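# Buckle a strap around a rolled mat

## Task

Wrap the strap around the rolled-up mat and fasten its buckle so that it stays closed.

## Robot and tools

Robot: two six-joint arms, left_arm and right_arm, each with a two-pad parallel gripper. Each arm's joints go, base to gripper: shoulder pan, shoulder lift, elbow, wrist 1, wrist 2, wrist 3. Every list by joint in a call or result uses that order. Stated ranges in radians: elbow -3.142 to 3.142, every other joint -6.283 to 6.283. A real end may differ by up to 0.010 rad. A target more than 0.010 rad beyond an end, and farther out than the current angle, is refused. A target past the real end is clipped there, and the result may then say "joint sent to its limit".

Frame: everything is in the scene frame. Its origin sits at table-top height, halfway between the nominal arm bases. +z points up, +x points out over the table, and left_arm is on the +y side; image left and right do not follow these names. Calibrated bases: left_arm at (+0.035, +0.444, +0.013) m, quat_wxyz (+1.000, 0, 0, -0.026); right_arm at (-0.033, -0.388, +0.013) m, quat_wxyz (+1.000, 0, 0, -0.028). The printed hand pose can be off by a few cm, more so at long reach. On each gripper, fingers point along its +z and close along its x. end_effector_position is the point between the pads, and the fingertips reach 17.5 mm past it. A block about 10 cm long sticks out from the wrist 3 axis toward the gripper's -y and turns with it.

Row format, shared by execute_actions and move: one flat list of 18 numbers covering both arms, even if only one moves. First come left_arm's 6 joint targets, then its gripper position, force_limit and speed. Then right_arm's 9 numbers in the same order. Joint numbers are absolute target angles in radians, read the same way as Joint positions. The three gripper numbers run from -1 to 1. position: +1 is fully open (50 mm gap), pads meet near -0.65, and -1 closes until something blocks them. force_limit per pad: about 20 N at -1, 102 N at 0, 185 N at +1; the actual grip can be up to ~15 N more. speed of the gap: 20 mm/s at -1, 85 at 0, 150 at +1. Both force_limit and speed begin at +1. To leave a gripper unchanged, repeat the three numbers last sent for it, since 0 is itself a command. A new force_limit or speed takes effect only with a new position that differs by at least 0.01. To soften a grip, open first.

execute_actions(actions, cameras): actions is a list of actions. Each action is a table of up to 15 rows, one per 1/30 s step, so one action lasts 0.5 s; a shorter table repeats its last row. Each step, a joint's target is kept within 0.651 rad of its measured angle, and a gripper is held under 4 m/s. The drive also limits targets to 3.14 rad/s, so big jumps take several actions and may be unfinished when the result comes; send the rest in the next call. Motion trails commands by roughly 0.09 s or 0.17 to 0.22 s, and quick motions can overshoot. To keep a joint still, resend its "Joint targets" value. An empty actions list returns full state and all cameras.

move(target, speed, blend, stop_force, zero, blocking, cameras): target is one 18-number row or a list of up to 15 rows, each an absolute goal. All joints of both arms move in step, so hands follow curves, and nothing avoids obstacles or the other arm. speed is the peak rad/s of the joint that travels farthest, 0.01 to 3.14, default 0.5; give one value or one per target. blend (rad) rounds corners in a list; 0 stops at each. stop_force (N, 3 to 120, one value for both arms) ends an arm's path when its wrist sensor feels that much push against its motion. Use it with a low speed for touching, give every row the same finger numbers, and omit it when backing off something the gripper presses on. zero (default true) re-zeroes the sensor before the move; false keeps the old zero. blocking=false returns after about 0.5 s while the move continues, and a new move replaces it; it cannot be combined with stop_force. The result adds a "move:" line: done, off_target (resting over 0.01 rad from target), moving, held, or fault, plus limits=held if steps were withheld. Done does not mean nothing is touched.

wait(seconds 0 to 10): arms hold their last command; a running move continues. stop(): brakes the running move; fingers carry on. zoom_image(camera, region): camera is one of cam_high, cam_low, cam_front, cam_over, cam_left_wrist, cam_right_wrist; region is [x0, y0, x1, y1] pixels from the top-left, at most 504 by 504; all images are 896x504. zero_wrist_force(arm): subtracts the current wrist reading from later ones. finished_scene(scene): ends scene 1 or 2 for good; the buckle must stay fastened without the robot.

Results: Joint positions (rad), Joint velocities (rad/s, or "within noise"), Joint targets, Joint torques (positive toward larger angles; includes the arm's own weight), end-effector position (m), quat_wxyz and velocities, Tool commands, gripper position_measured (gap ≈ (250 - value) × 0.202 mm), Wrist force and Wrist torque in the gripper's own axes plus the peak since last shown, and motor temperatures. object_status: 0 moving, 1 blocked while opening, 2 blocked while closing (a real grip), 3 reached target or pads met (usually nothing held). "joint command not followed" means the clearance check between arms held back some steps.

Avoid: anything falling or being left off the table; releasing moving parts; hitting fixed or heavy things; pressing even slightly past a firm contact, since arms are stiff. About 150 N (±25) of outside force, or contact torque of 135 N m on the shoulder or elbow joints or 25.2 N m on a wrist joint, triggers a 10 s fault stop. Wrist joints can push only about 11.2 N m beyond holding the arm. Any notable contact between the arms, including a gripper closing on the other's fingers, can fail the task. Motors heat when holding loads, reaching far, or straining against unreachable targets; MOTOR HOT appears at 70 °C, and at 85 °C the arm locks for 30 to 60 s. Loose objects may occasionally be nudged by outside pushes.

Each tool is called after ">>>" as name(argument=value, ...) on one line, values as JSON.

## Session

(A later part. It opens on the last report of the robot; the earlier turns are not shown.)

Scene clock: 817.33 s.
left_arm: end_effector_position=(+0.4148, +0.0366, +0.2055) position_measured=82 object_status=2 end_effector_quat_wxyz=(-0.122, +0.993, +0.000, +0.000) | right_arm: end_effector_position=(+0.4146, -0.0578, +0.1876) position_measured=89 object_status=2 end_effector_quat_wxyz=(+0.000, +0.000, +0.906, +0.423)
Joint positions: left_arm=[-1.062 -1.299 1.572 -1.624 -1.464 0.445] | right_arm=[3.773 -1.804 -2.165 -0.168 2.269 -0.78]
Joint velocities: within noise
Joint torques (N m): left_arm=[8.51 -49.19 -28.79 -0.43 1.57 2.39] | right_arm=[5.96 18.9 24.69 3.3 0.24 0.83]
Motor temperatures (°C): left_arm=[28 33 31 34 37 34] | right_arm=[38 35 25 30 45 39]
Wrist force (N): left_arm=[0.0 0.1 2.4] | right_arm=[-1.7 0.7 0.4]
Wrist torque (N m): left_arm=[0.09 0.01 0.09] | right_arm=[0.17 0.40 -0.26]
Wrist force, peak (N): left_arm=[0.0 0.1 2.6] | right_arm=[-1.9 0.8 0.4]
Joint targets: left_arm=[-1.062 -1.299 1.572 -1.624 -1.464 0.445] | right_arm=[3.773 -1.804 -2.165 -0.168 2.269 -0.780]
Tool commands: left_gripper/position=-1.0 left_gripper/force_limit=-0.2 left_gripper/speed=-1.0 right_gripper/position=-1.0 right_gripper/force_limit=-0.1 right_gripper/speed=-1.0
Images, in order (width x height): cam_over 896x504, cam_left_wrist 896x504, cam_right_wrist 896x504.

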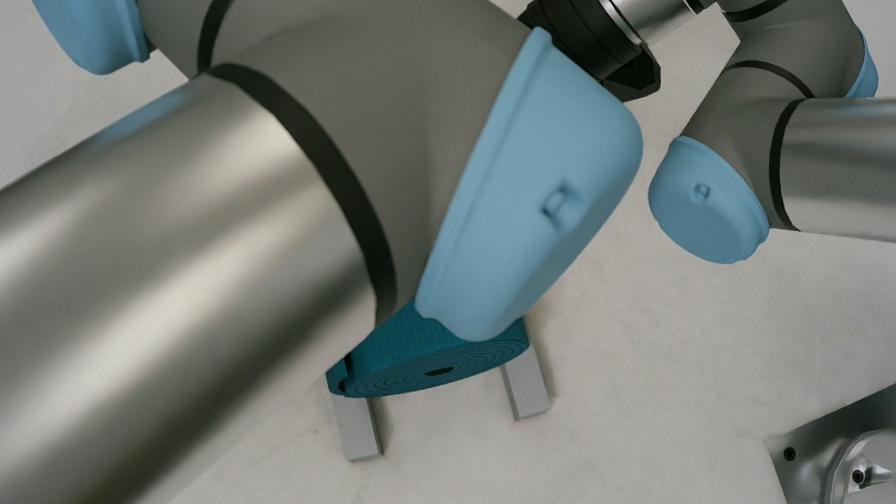

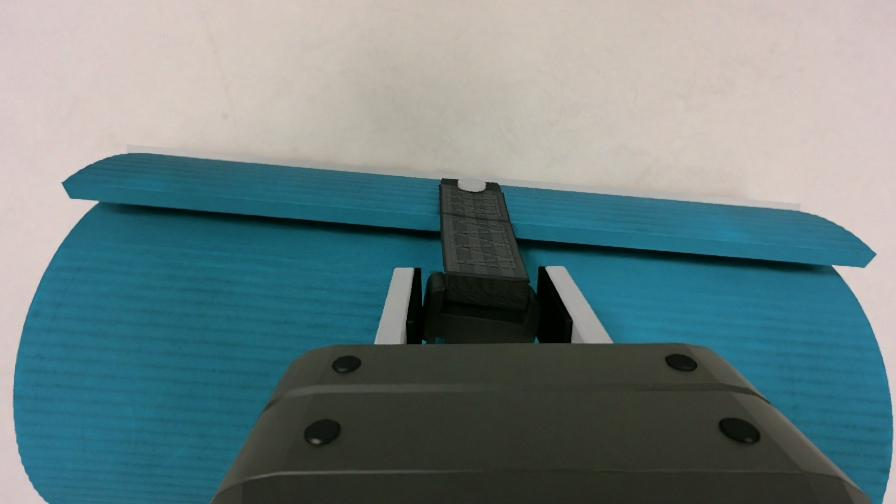

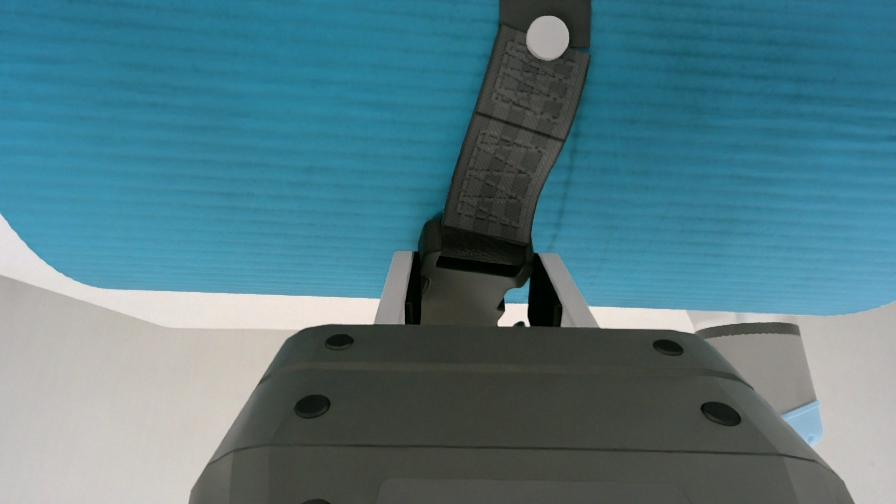

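>>> execute_actions(actions=[], cameras=["cam_high","cam_front","cam_low"])

>>> zoom_image(camera="cam_high", region=[440, 195, 490, 223])

>>> zoom_image(camera="cam_front", region=[350, 150, 420, 215])

Scene clock: 827.63 s.
left_arm: end_effector_position=(+0.4148, +0.0366, +0.2055) position_measured=82 object_status=2 end_effector_quat_wxyz=(-0.122, +0.993, +0.000, +0.000) | right_arm: end_effector_position=(+0.4146, -0.0578, +0.1876) position_measured=89 object_status=2 end_effector_quat_wxyz=(+0.000, +0.000, +0.906, +0.423)
Joint positions: left_arm=[-1.062 -1.299 1.572 -1.624 -1.464 0.445] | right_arm=[3.773 -1.804 -2.165 -0.168 2.269 -0.78]
Joint velocities: within noise
Joint torques (N m): left_arm=[8.8 -49.01 -28.8 -0.53 1.76 2.18] | right_arm=[6.09 19.18 23.46 3.02 0.63 0.81]
Motor temperatures (°C): left_arm=[28 33 31 34 37 34] | right_arm=[38 35 25 30 44 39]
Wrist force (N): left_arm=[0.0 0.1 2.5] | right_arm=[-1.9 0.5 0.3]
Wrist torque (N m): left_arm=[0.09 0.00 0.09] | right_arm=[0.14 0.44 -0.26]
Wrist force, peak (N): left_arm=[-0.1 0.1 2.6] | right_arm=[-1.9 0.7 0.3]
Joint targets: left_arm=[-1.062 -1.299 1.572 -1.624 -1.464 0.445] | right_arm=[3.773 -1.804 -2.165 -0.168 2.269 -0.780]
Tool commands: left_gripper/position=-1.0 left_gripper/force_limit=-0.2 left_gripper/speed=-1.0 right_gripper/position=-1.0 right_gripper/force_limit=-0.1 right_gripper/speed=-1.0
Images, in order (width x height): cam_high 896x504, cam_low 896x504, cam_front 896x504.

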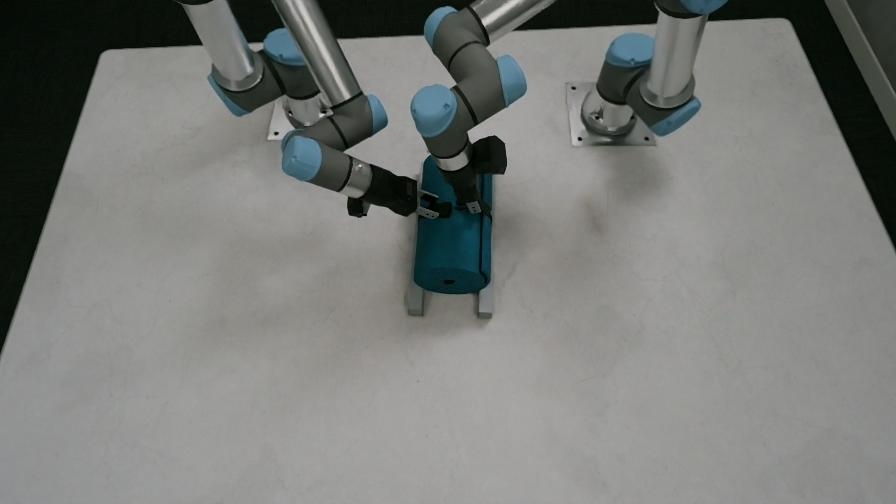

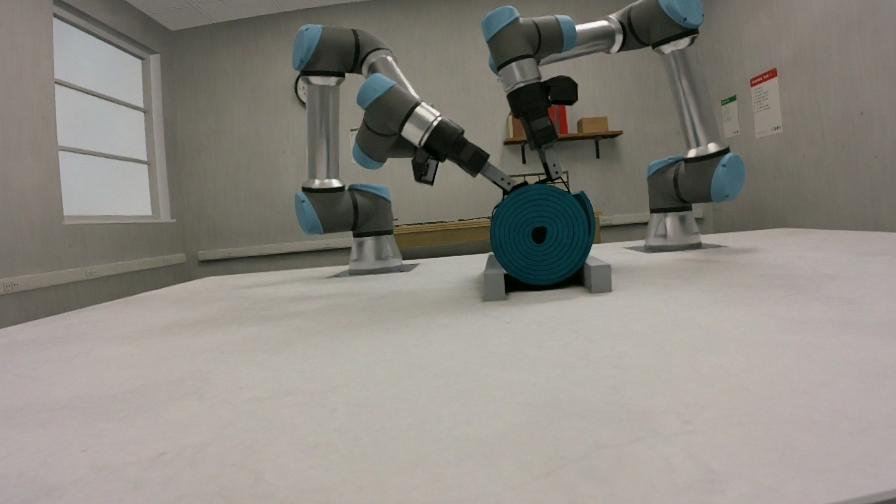

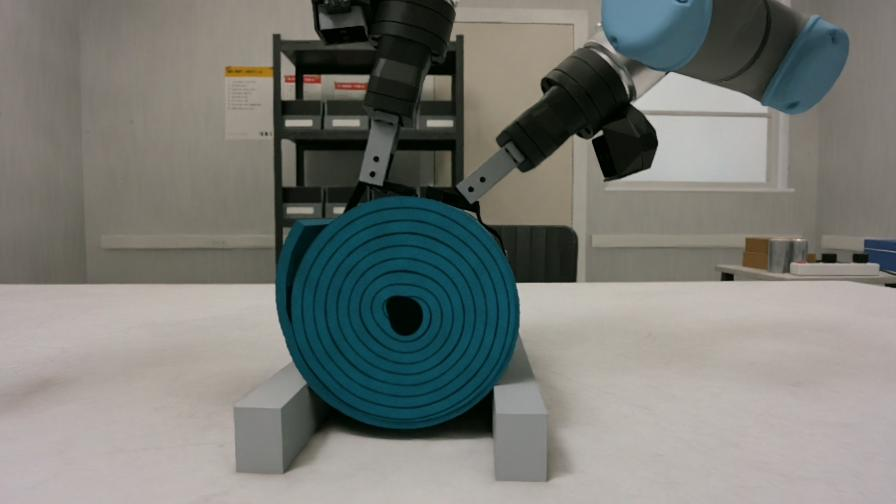

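Scaled by 10.080.

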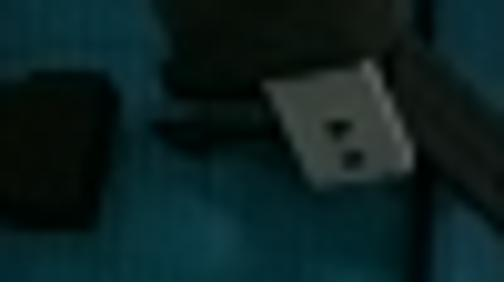

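Scaled by 7.200.

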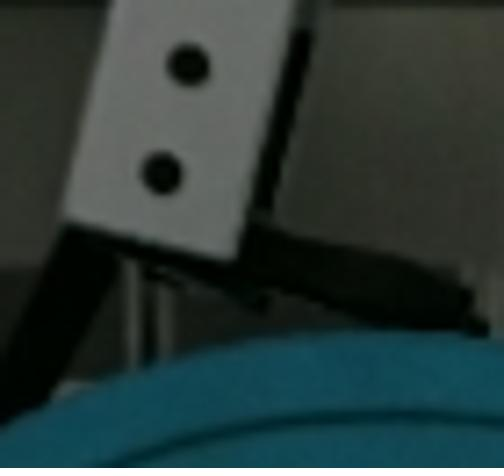

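>>> move(target=[-1.0339,-1.3190,1.6010,-1.6981,-1.4898,0.4786,-1,-0.2,-1,3.7734,-1.8042,-2.1651,-0.1677,2.2686,-0.7805,-1,-0.1,-1], speed=0.15, stop_force=30, cameras=["cam_front","cam_high","cam_right_wrist"])

>>> zoom_image(camera="cam_high", region=[430, 195, 480, 223])

>>> zoom_image(camera="cam_front", region=[350, 150, 490, 220])

>>> zoom_image(camera="cam_right_wrist", region=[390, 220, 560, 340])

Scene clock: 850.40 s.
left_arm: end_effector_position=(+0.4241, +0.0366, +0.2071) position_measured=82 object_status=2 end_effector_quat_wxyz=(-0.087, +0.996, +0.000, +0.000) | right_arm: end_effector_position=(+0.4146, -0.0578, +0.1876) position_measured=89 object_status=2 end_effector_quat_wxyz=(+0.000, +0.000, +0.906, +0.423)
Joint positions: left_arm=[-1.034 -1.319 1.601 -1.698 -1.49 0.479] | right_arm=[3.773 -1.804 -2.165 -0.168 2.269 -0.78]
Joint torques (N m): left_arm=[-7.86 -31.16 -32.35 -1.79 2.19 -2.67] | right_arm=[6.3 18.97 22.86 2.55 1.19 0.76]
Wrist force (N): left_arm=[-1.0 -0.8 2.8] | right_arm=[-1.7 0.8 0.4]
Wrist torque (N m): left_arm=[0.04 -0.03 -0.01] | right_arm=[0.18 0.41 -0.26]
Wrist force, peak (N): left_arm=[-1.0 -0.5 3.2] | right_arm=[-2.0 0.8 0.4]
Joint targets: left_arm=[-1.034 -1.319 1.601 -1.698 -1.490 0.479] | right_arm=[3.773 -1.804 -2.165 -0.168 2.269 -0.780]
move: done
Images, in order (width x height): cam_high 896x504, cam_front 896x504, cam_right_wrist 896x504.

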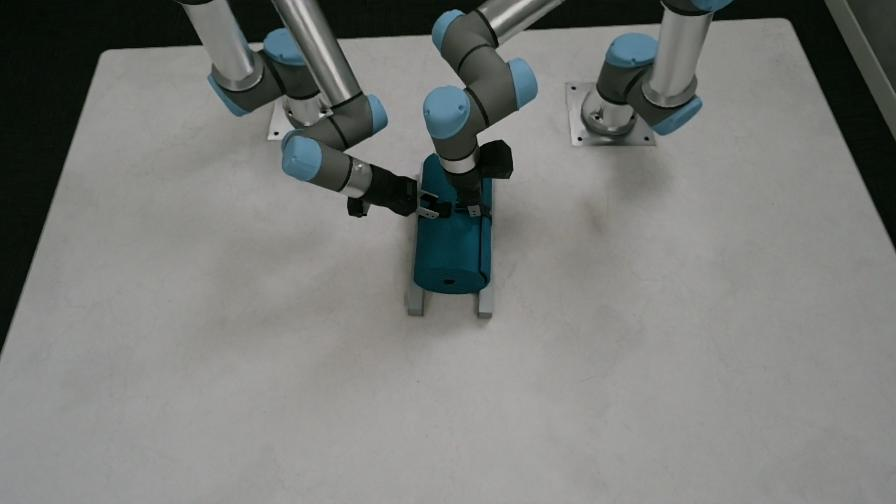

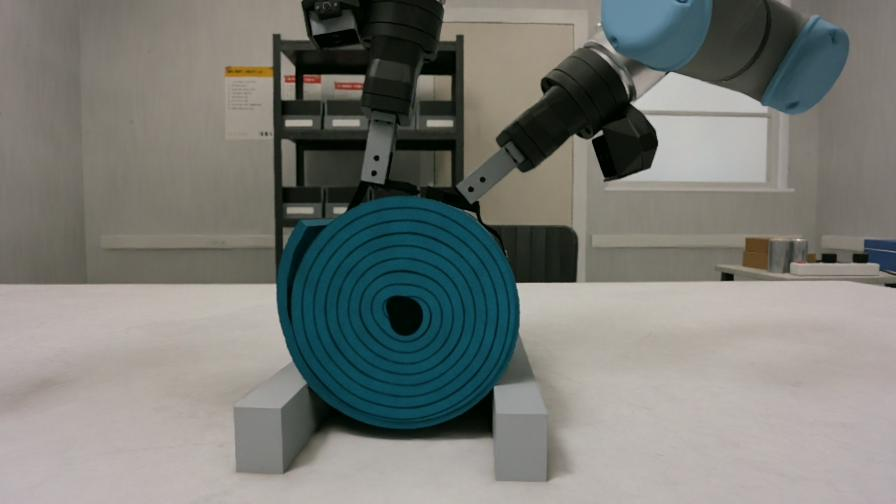

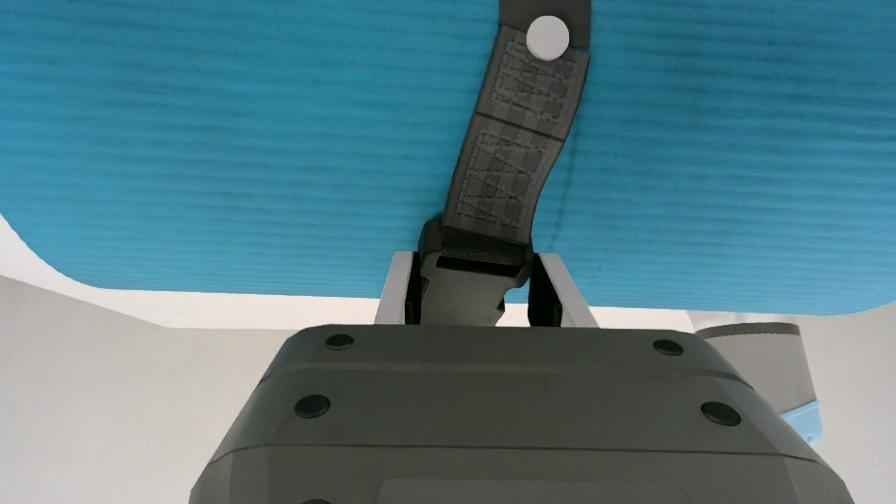

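Scaled by 10.080.

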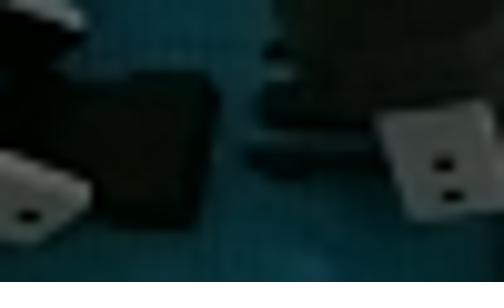

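Scaled by 3.600.

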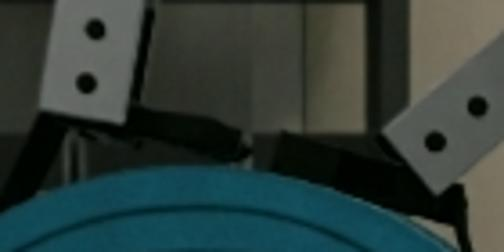

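Scaled by 2.965.

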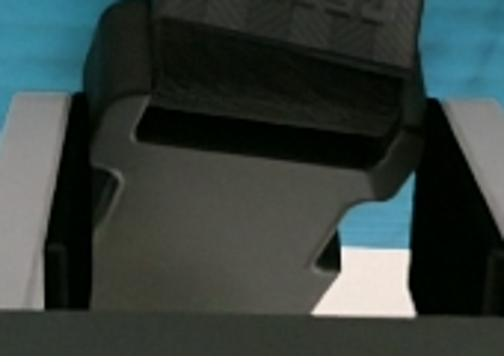

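>>> move(target=[-1.0215,-1.3072,1.5834,-1.6933,-1.4879,0.4907,-1,-0.2,-1,3.7734,-1.8042,-2.1651,-0.1677,2.2686,-0.7805,-1,-0.1,-1], speed=0.15, stop_force=30, cameras=["cam_front","cam_high","cam_left_wrist"])

>>> zoom_image(camera="cam_high", region=[430, 195, 480, 223])

>>> zoom_image(camera="cam_front", region=[350, 150, 490, 220])

>>> zoom_image(camera="cam_left_wrist", region=[380, 240, 620, 360])

Scene clock: 874.60 s.
left_arm: end_effector_position=(+0.4323, +0.0367, +0.2081) position_measured=82 object_status=2 end_effector_quat_wxyz=(-0.087, +0.996, +0.000, +0.000) | right_arm: end_effector_position=(+0.4146, -0.0578, +0.1876) position_measured=89 object_status=2 end_effector_quat_wxyz=(+0.000, +0.000, +0.906, +0.423)
Joint positions: left_arm=[-1.021 -1.307 1.583 -1.693 -1.488 0.491] | right_arm=[3.773 -1.804 -2.165 -0.168 2.269 -0.78]
Joint torques (N m): left_arm=[-8.65 -49.13 -19.4 -5.47 0.1 -2.52] | right_arm=[5.82 18.95 22.19 2.61 1.7 0.65]
Wrist force (N): left_arm=[-2.0 -0.8 3.9] | right_arm=[-1.7 0.8 0.1]
Wrist torque (N m): left_arm=[0.06 -0.07 -0.06] | right_arm=[0.17 0.39 -0.26]
Wrist force, peak (N): left_arm=[-2.2 -0.7 4.1] | right_arm=[-1.8 0.8 0.7]
Joint targets: left_arm=[-1.022 -1.307 1.583 -1.693 -1.488 0.491] | right_arm=[3.773 -1.804 -2.165 -0.168 2.269 -0.780]
move: done
Images, in order (width x height): cam_high 896x504, cam_front 896x504, cam_left_wrist 896x504.

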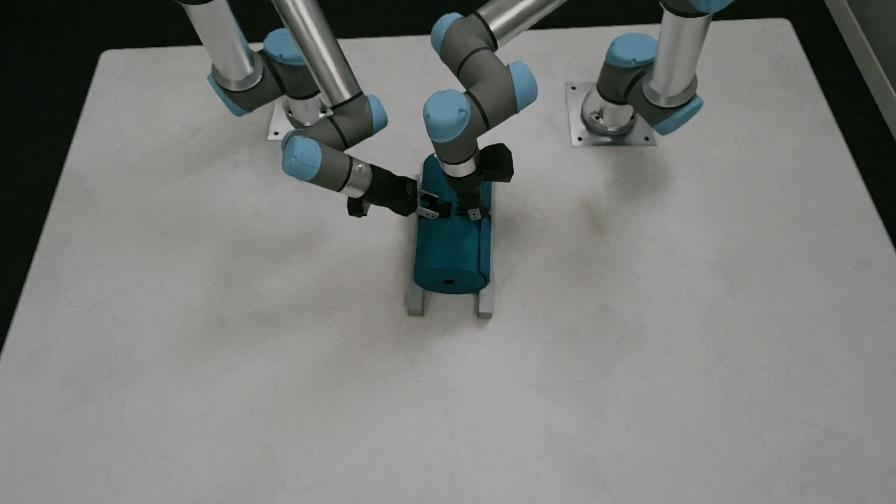

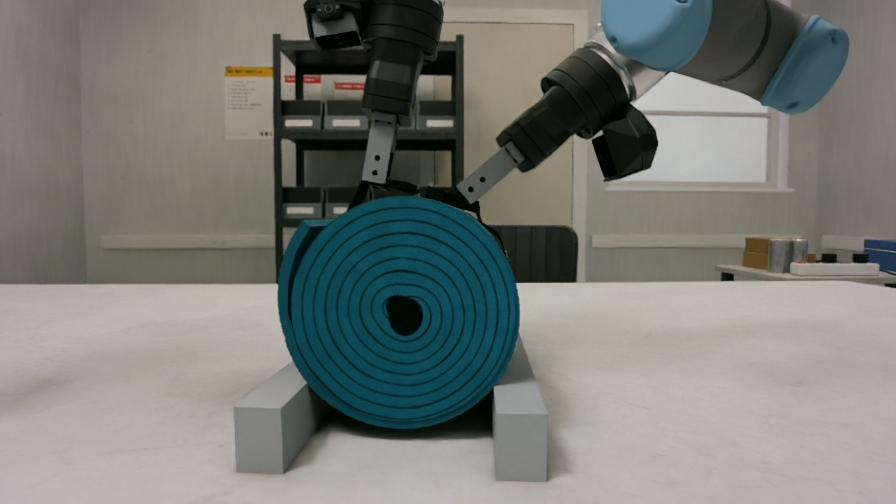

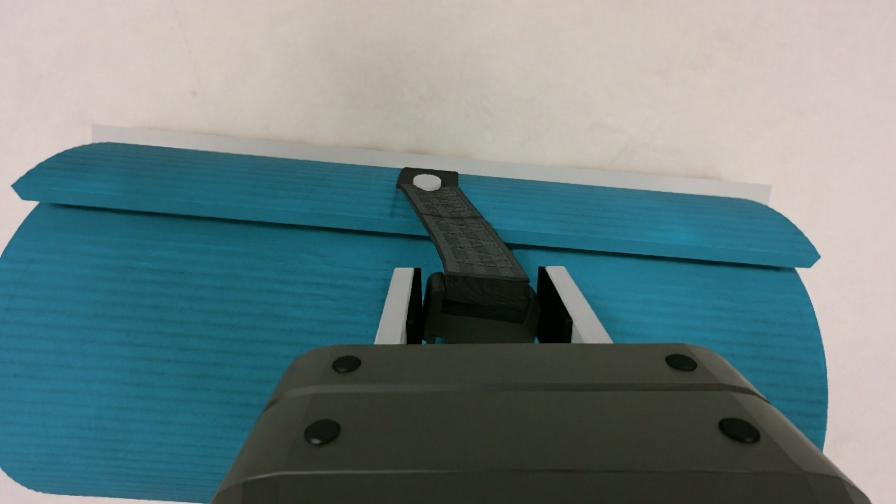

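Scaled by 10.080.

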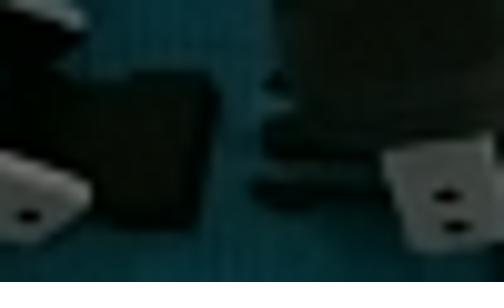

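Scaled by 3.600.

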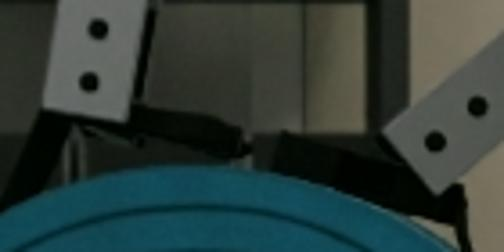

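Scaled by 2.100.

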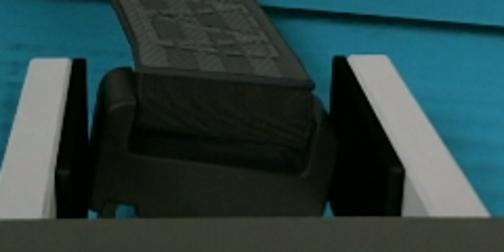

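>>> move(target=[-1.0224,-1.2919,1.5677,-1.6929,-1.4880,0.4899,-1,-0.2,-1,3.7734,-1.8042,-2.1651,-0.1677,2.2686,-0.7805,-1,-0.1,-1], speed=0.05, stop_force=15, cameras=["cam_front","cam_high"])

>>> zoom_image(camera="cam_high", region=[430, 195, 480, 223])

>>> zoom_image(camera="cam_front", region=[370, 160, 470, 210])

Scene clock: 891.33 s.
left_arm: end_effector_position=(+0.4349, +0.0308, +0.2065) position_measured=82 object_status=2 end_effector_quat_wxyz=(-0.087, +0.996, +0.000, +0.000) | right_arm: end_effector_position=(+0.4146, -0.0578, +0.1876) position_measured=89 object_status=2 end_effector_quat_wxyz=(+0.000, +0.000, +0.906, +0.423)
Joint positions: left_arm=[-1.022 -1.292 1.568 -1.693 -1.488 0.49] | right_arm=[3.773 -1.804 -2.165 -0.168 2.269 -0.78]
Joint torques (N m): left_arm=[-2.61 -50.36 -19.58 -1.69 -0.62 -1.55] | right_arm=[5.36 18.83 21.43 2.59 2.35 0.52]
Wrist force (N): left_arm=[-2.6 -1.1 4.0] | right_arm=[-1.8 0.8 0.2]
Wrist torque (N m): left_arm=[0.07 -0.06 -0.01] | right_arm=[0.18 0.42 -0.26]
Wrist force, peak (N): left_arm=[-2.5 -1.1 4.5] | right_arm=[-2.0 0.8 0.3]
Joint targets: left_arm=[-1.022 -1.292 1.568 -1.693 -1.488 0.490] | right_arm=[3.773 -1.804 -2.165 -0.168 2.269 -0.780]
move: done
Images, in order (width x height): cam_high 896x504, cam_front 896x504.

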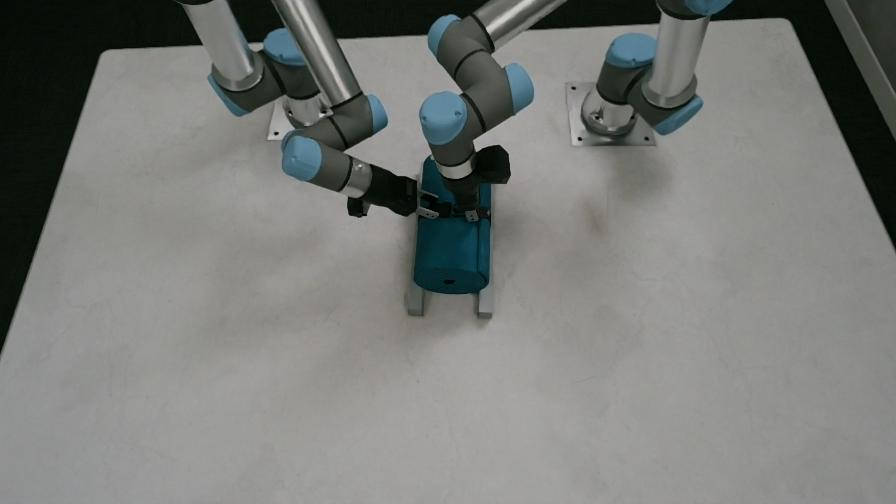

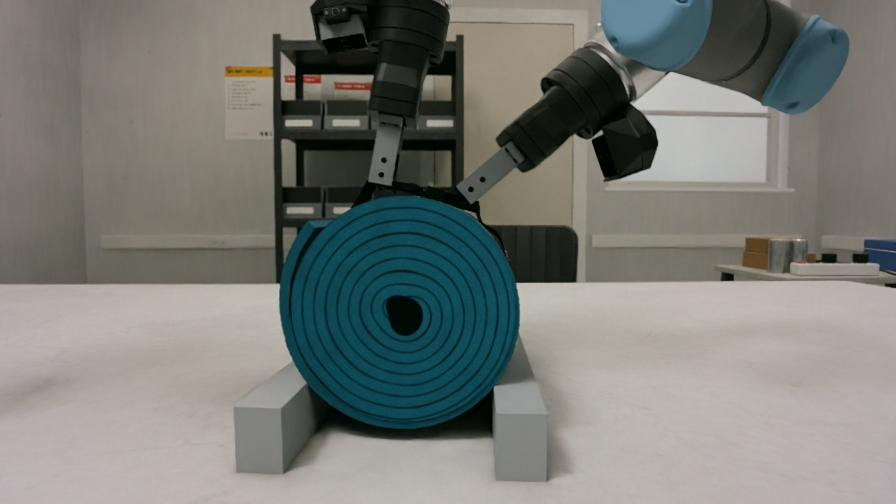

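Scaled by 10.080.

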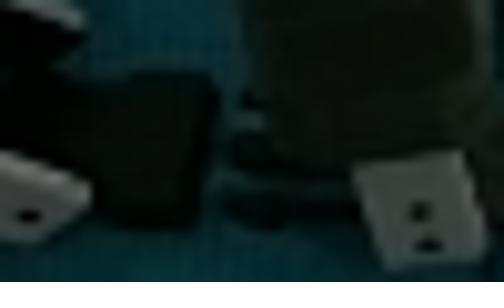

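Scaled by 5.040.

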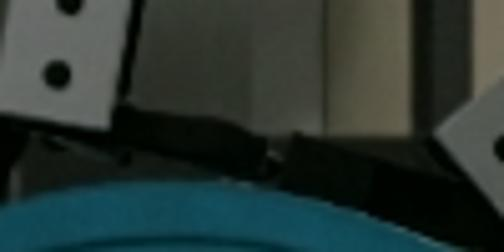

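>>> move(target=[-1.0427,-1.2498,1.5275,-1.6931,-1.4911,0.4701,-1,-0.2,-1,3.7734,-1.8042,-2.1651,-0.1677,2.2686,-0.7805,-1,-0.1,-1], speed=0.02, stop_force=30, cameras=["cam_front","cam_high"])

>>> zoom_image(camera="cam_high", region=[430, 195, 480, 223])

>>> zoom_image(camera="cam_front", region=[370, 160, 470, 210])

Scene clock: 897.90 s.
left_arm: end_effector_position=(+0.4340, +0.0163, +0.2027) position_measured=82 object_status=2 end_effector_quat_wxyz=(-0.087, +0.996, +0.000, +0.000) | right_arm: end_effector_position=(+0.4146, -0.0578, +0.1875) position_measured=89 object_status=2 end_effector_quat_wxyz=(+0.000, +0.000, +0.906, +0.423)
Joint positions: left_arm=[-1.035 -1.265 1.542 -1.693 -1.49 0.477] | right_arm=[3.773 -1.804 -2.165 -0.168 2.269 -0.78]
Joint torques (N m): left_arm=[1.88 -49.31 -25.72 -11.2 -0.3 2.53] | right_arm=[8.02 27.65 20.51 6.72 3 0.44]
Wrist force (N): left_arm=[-4.0 -23.7 5.4] | right_arm=[-2.8 -16.4 -13.6]
Wrist torque (N m): left_arm=[0.02 0.36 0.08] | right_arm=[-0.04 0.50 0.25]
Wrist force, peak (N): left_arm=[-2.1 -33.5 4.4] | right_arm=[-0.9 -22.7 -19.8]
Joint targets: left_arm=[-1.035 -1.265 1.542 -1.693 -1.490 0.477] | right_arm=[3.773 -1.804 -2.165 -0.168 2.269 -0.780]
move: contact (left_arm); left_arm: the shoulder lift is farthest, 0.015 rad from its target
Images, in order (width x height): cam_high 896x504, cam_front 896x504.

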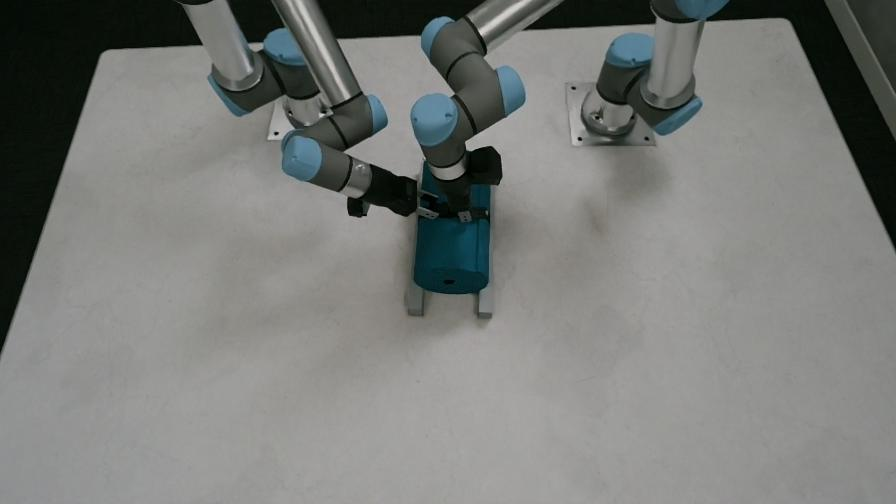

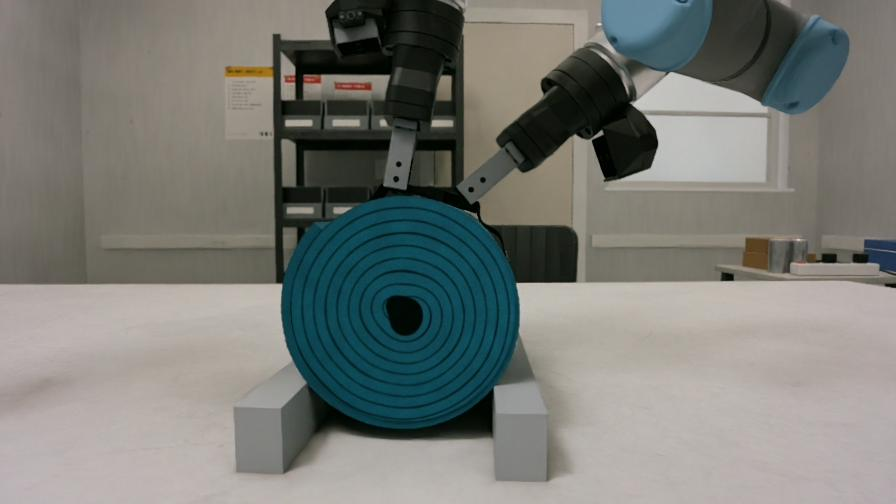

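Scaled by 10.080.

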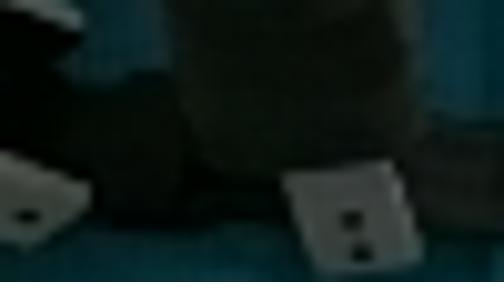

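Scaled by 5.040.

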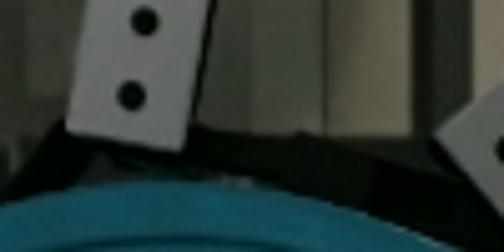

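>>> move(target=[-1.0469,-1.2410,1.5191,-1.6931,-1.4917,0.4660,-1,-0.2,-1,3.7734,-1.8042,-2.1651,-0.1677,2.2686,-0.7805,-1,-0.1,-1], speed=0.02, stop_force=80, zero=false, cameras=["cam_front","cam_high"])

>>> zoom_image(camera="cam_high", region=[430, 195, 480, 223])

>>> zoom_image(camera="cam_front", region=[370, 160, 470, 210])

Scene clock: 907.80 s.
left_arm: end_effector_position=(+0.4316, +0.0058, +0.1984) position_measured=86 object_status=2 end_effector_quat_wxyz=(-0.092, +0.996, +0.000, -0.002) | right_arm: end_effector_position=(+0.4146, -0.0578, +0.1876) position_measured=90 object_status=2 end_effector_quat_wxyz=(+0.000, +0.000, +0.906, +0.423)
Joint positions: left_arm=[-1.047 -1.241 1.519 -1.682 -1.491 0.466] | right_arm=[3.773 -1.804 -2.165 -0.168 2.269 -0.78]
Joint torques (N m): left_arm=[-21.72 -38.6 -26.76 -13.81 -11.06 2.13] | right_arm=[27.63 26.94 41.18 8.92 7.67 0.41]
Wrist force (N): left_arm=[12.9 -64.5 -7.2] | right_arm=[10.1 -33.0 -48.1]
Wrist torque (N m): left_arm=[0.12 0.10 0.12] | right_arm=[0.65 0.67 -0.25]
Wrist force, peak (N): left_arm=[14.2 -71.7 -9.2] | right_arm=[9.7 -34.5 -53.6]
Joint targets: left_arm=[-1.047 -1.241 1.519 -1.693 -1.492 0.466] | right_arm=[3.773 -1.804 -2.165 -0.168 2.269 -0.780]
move: off_target (left_arm); left_arm: the wrist 1 is farthest, 0.011 rad from its target
Images, in order (width x height): cam_high 896x504, cam_front 896x504.

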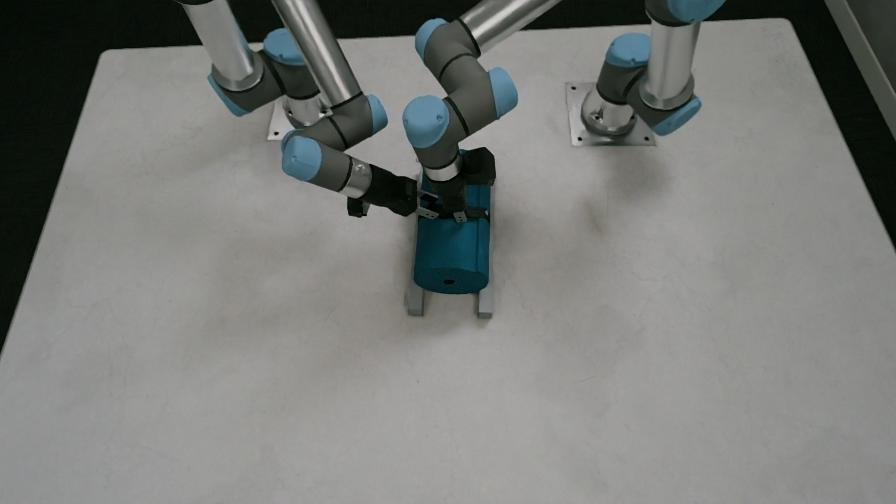

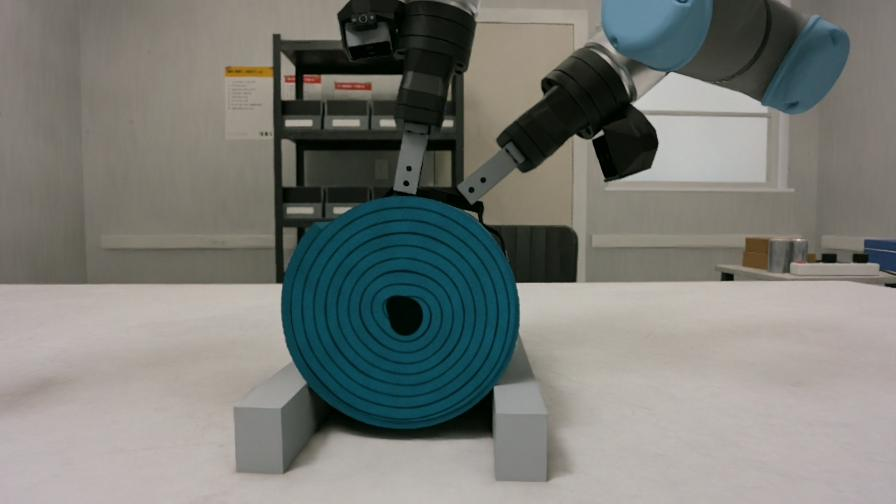

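Scaled by 10.080.

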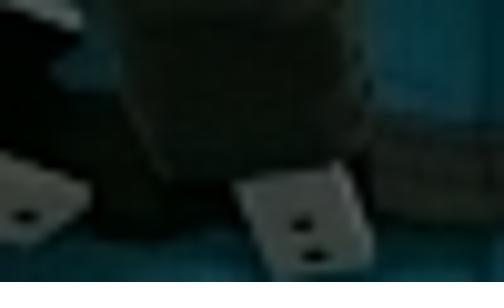

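Scaled by 5.040.

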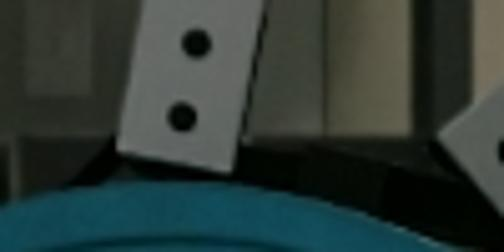

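>>> wait(seconds=0.1, cameras=["cam_left_wrist","cam_right_wrist","cam_low"])

>>> zoom_image(camera="cam_left_wrist", region=[380, 240, 620, 360])

>>> zoom_image(camera="cam_right_wrist", region=[390, 220, 560, 340])

>>> zoom_image(camera="cam_low", region=[495, 165, 585, 210])

Scene clock: 912.30 s.
left_arm: end_effector_position=(+0.4316, +0.0058, +0.1984) position_measured=86 object_status=2 end_effector_quat_wxyz=(-0.092, +0.996, +0.000, -0.002) | right_arm: end_effector_position=(+0.4146, -0.0578, +0.1876) position_measured=90 object_status=2 end_effector_quat_wxyz=(+0.000, +0.000, +0.906, +0.423)
Joint positions: left_arm=[-1.047 -1.241 1.519 -1.682 -1.491 0.466] | right_arm=[3.773 -1.804 -2.165 -0.168 2.269 -0.78]
Joint torques (N m): left_arm=[-21.33 -38.32 -27.53 -13.99 -11.1 2.29] | right_arm=[28.29 15.45 41.63 7.71 7.61 0.35]
Wrist force (N): left_arm=[12.4 -64.5 -7.5] | right_arm=[10.1 -33.0 -48.3]
Wrist torque (N m): left_arm=[0.12 0.11 0.13] | right_arm=[0.69 0.63 -0.24]
Wrist force, peak (N): left_arm=[12.4 -64.5 -7.6] | right_arm=[10.1 -33.5 -48.2]
Joint targets: left_arm=[-1.047 -1.241 1.519 -1.693 -1.492 0.466] | right_arm=[3.773 -1.804 -2.165 -0.168 2.269 -0.780]
Tool commands: left_gripper/position=-1.0 left_gripper/force_limit=-0.2 left_gripper/speed=-1.0 right_gripper/position=-1.0 right_gripper/force_limit=-0.1 right_gripper/speed=-1.0
wait: 0.10 s; at rest from the start
Images, in order (width x height): cam_low 896x504, cam_left_wrist 896x504, cam_right_wrist 896x504.

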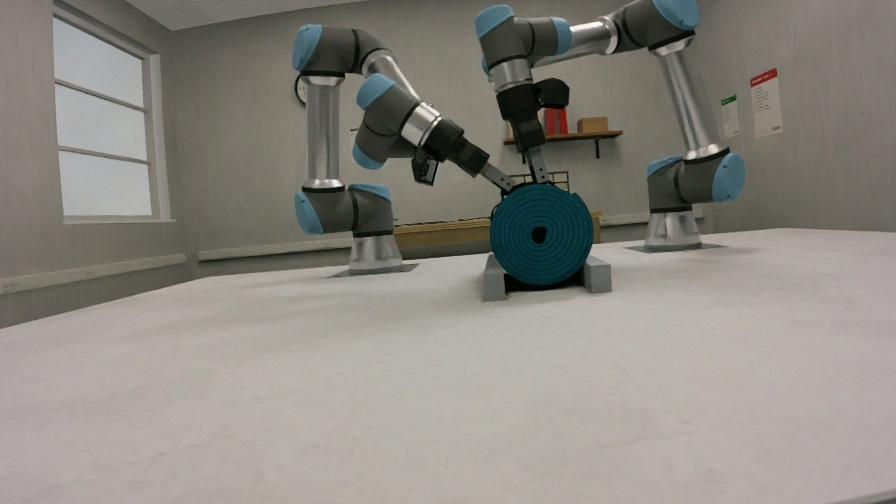

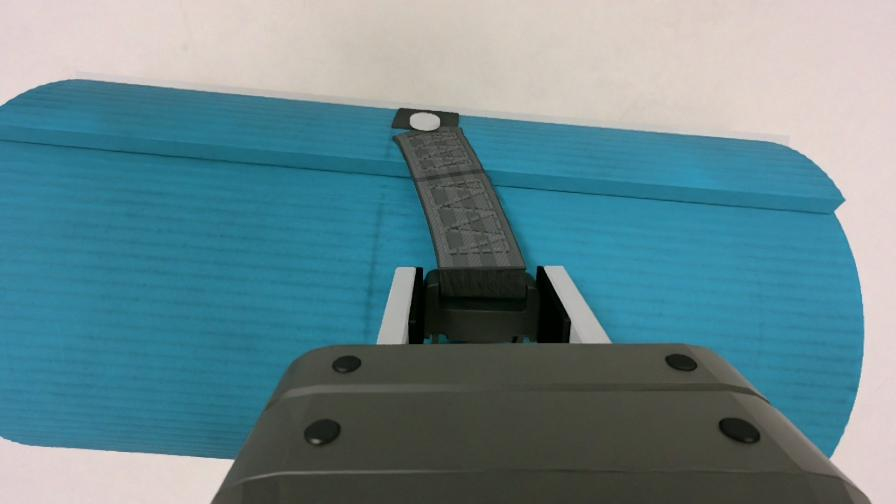

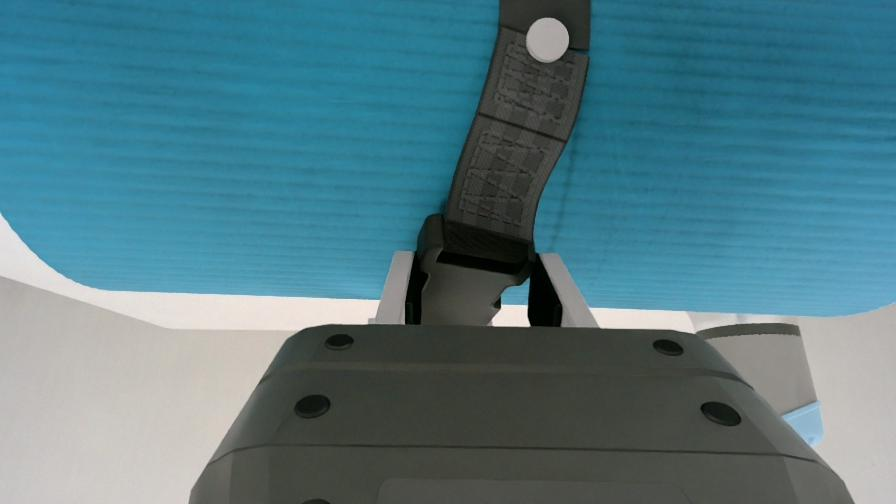

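Scaled by 2.100.

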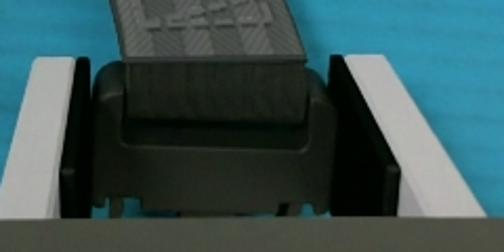

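Scaled by 2.965.

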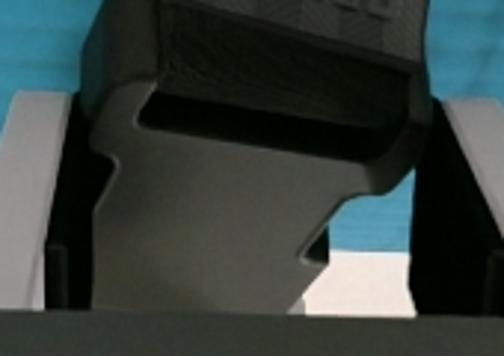

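Scaled by 5.600.

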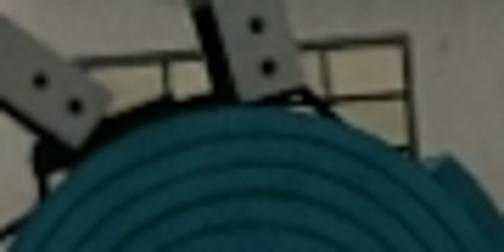

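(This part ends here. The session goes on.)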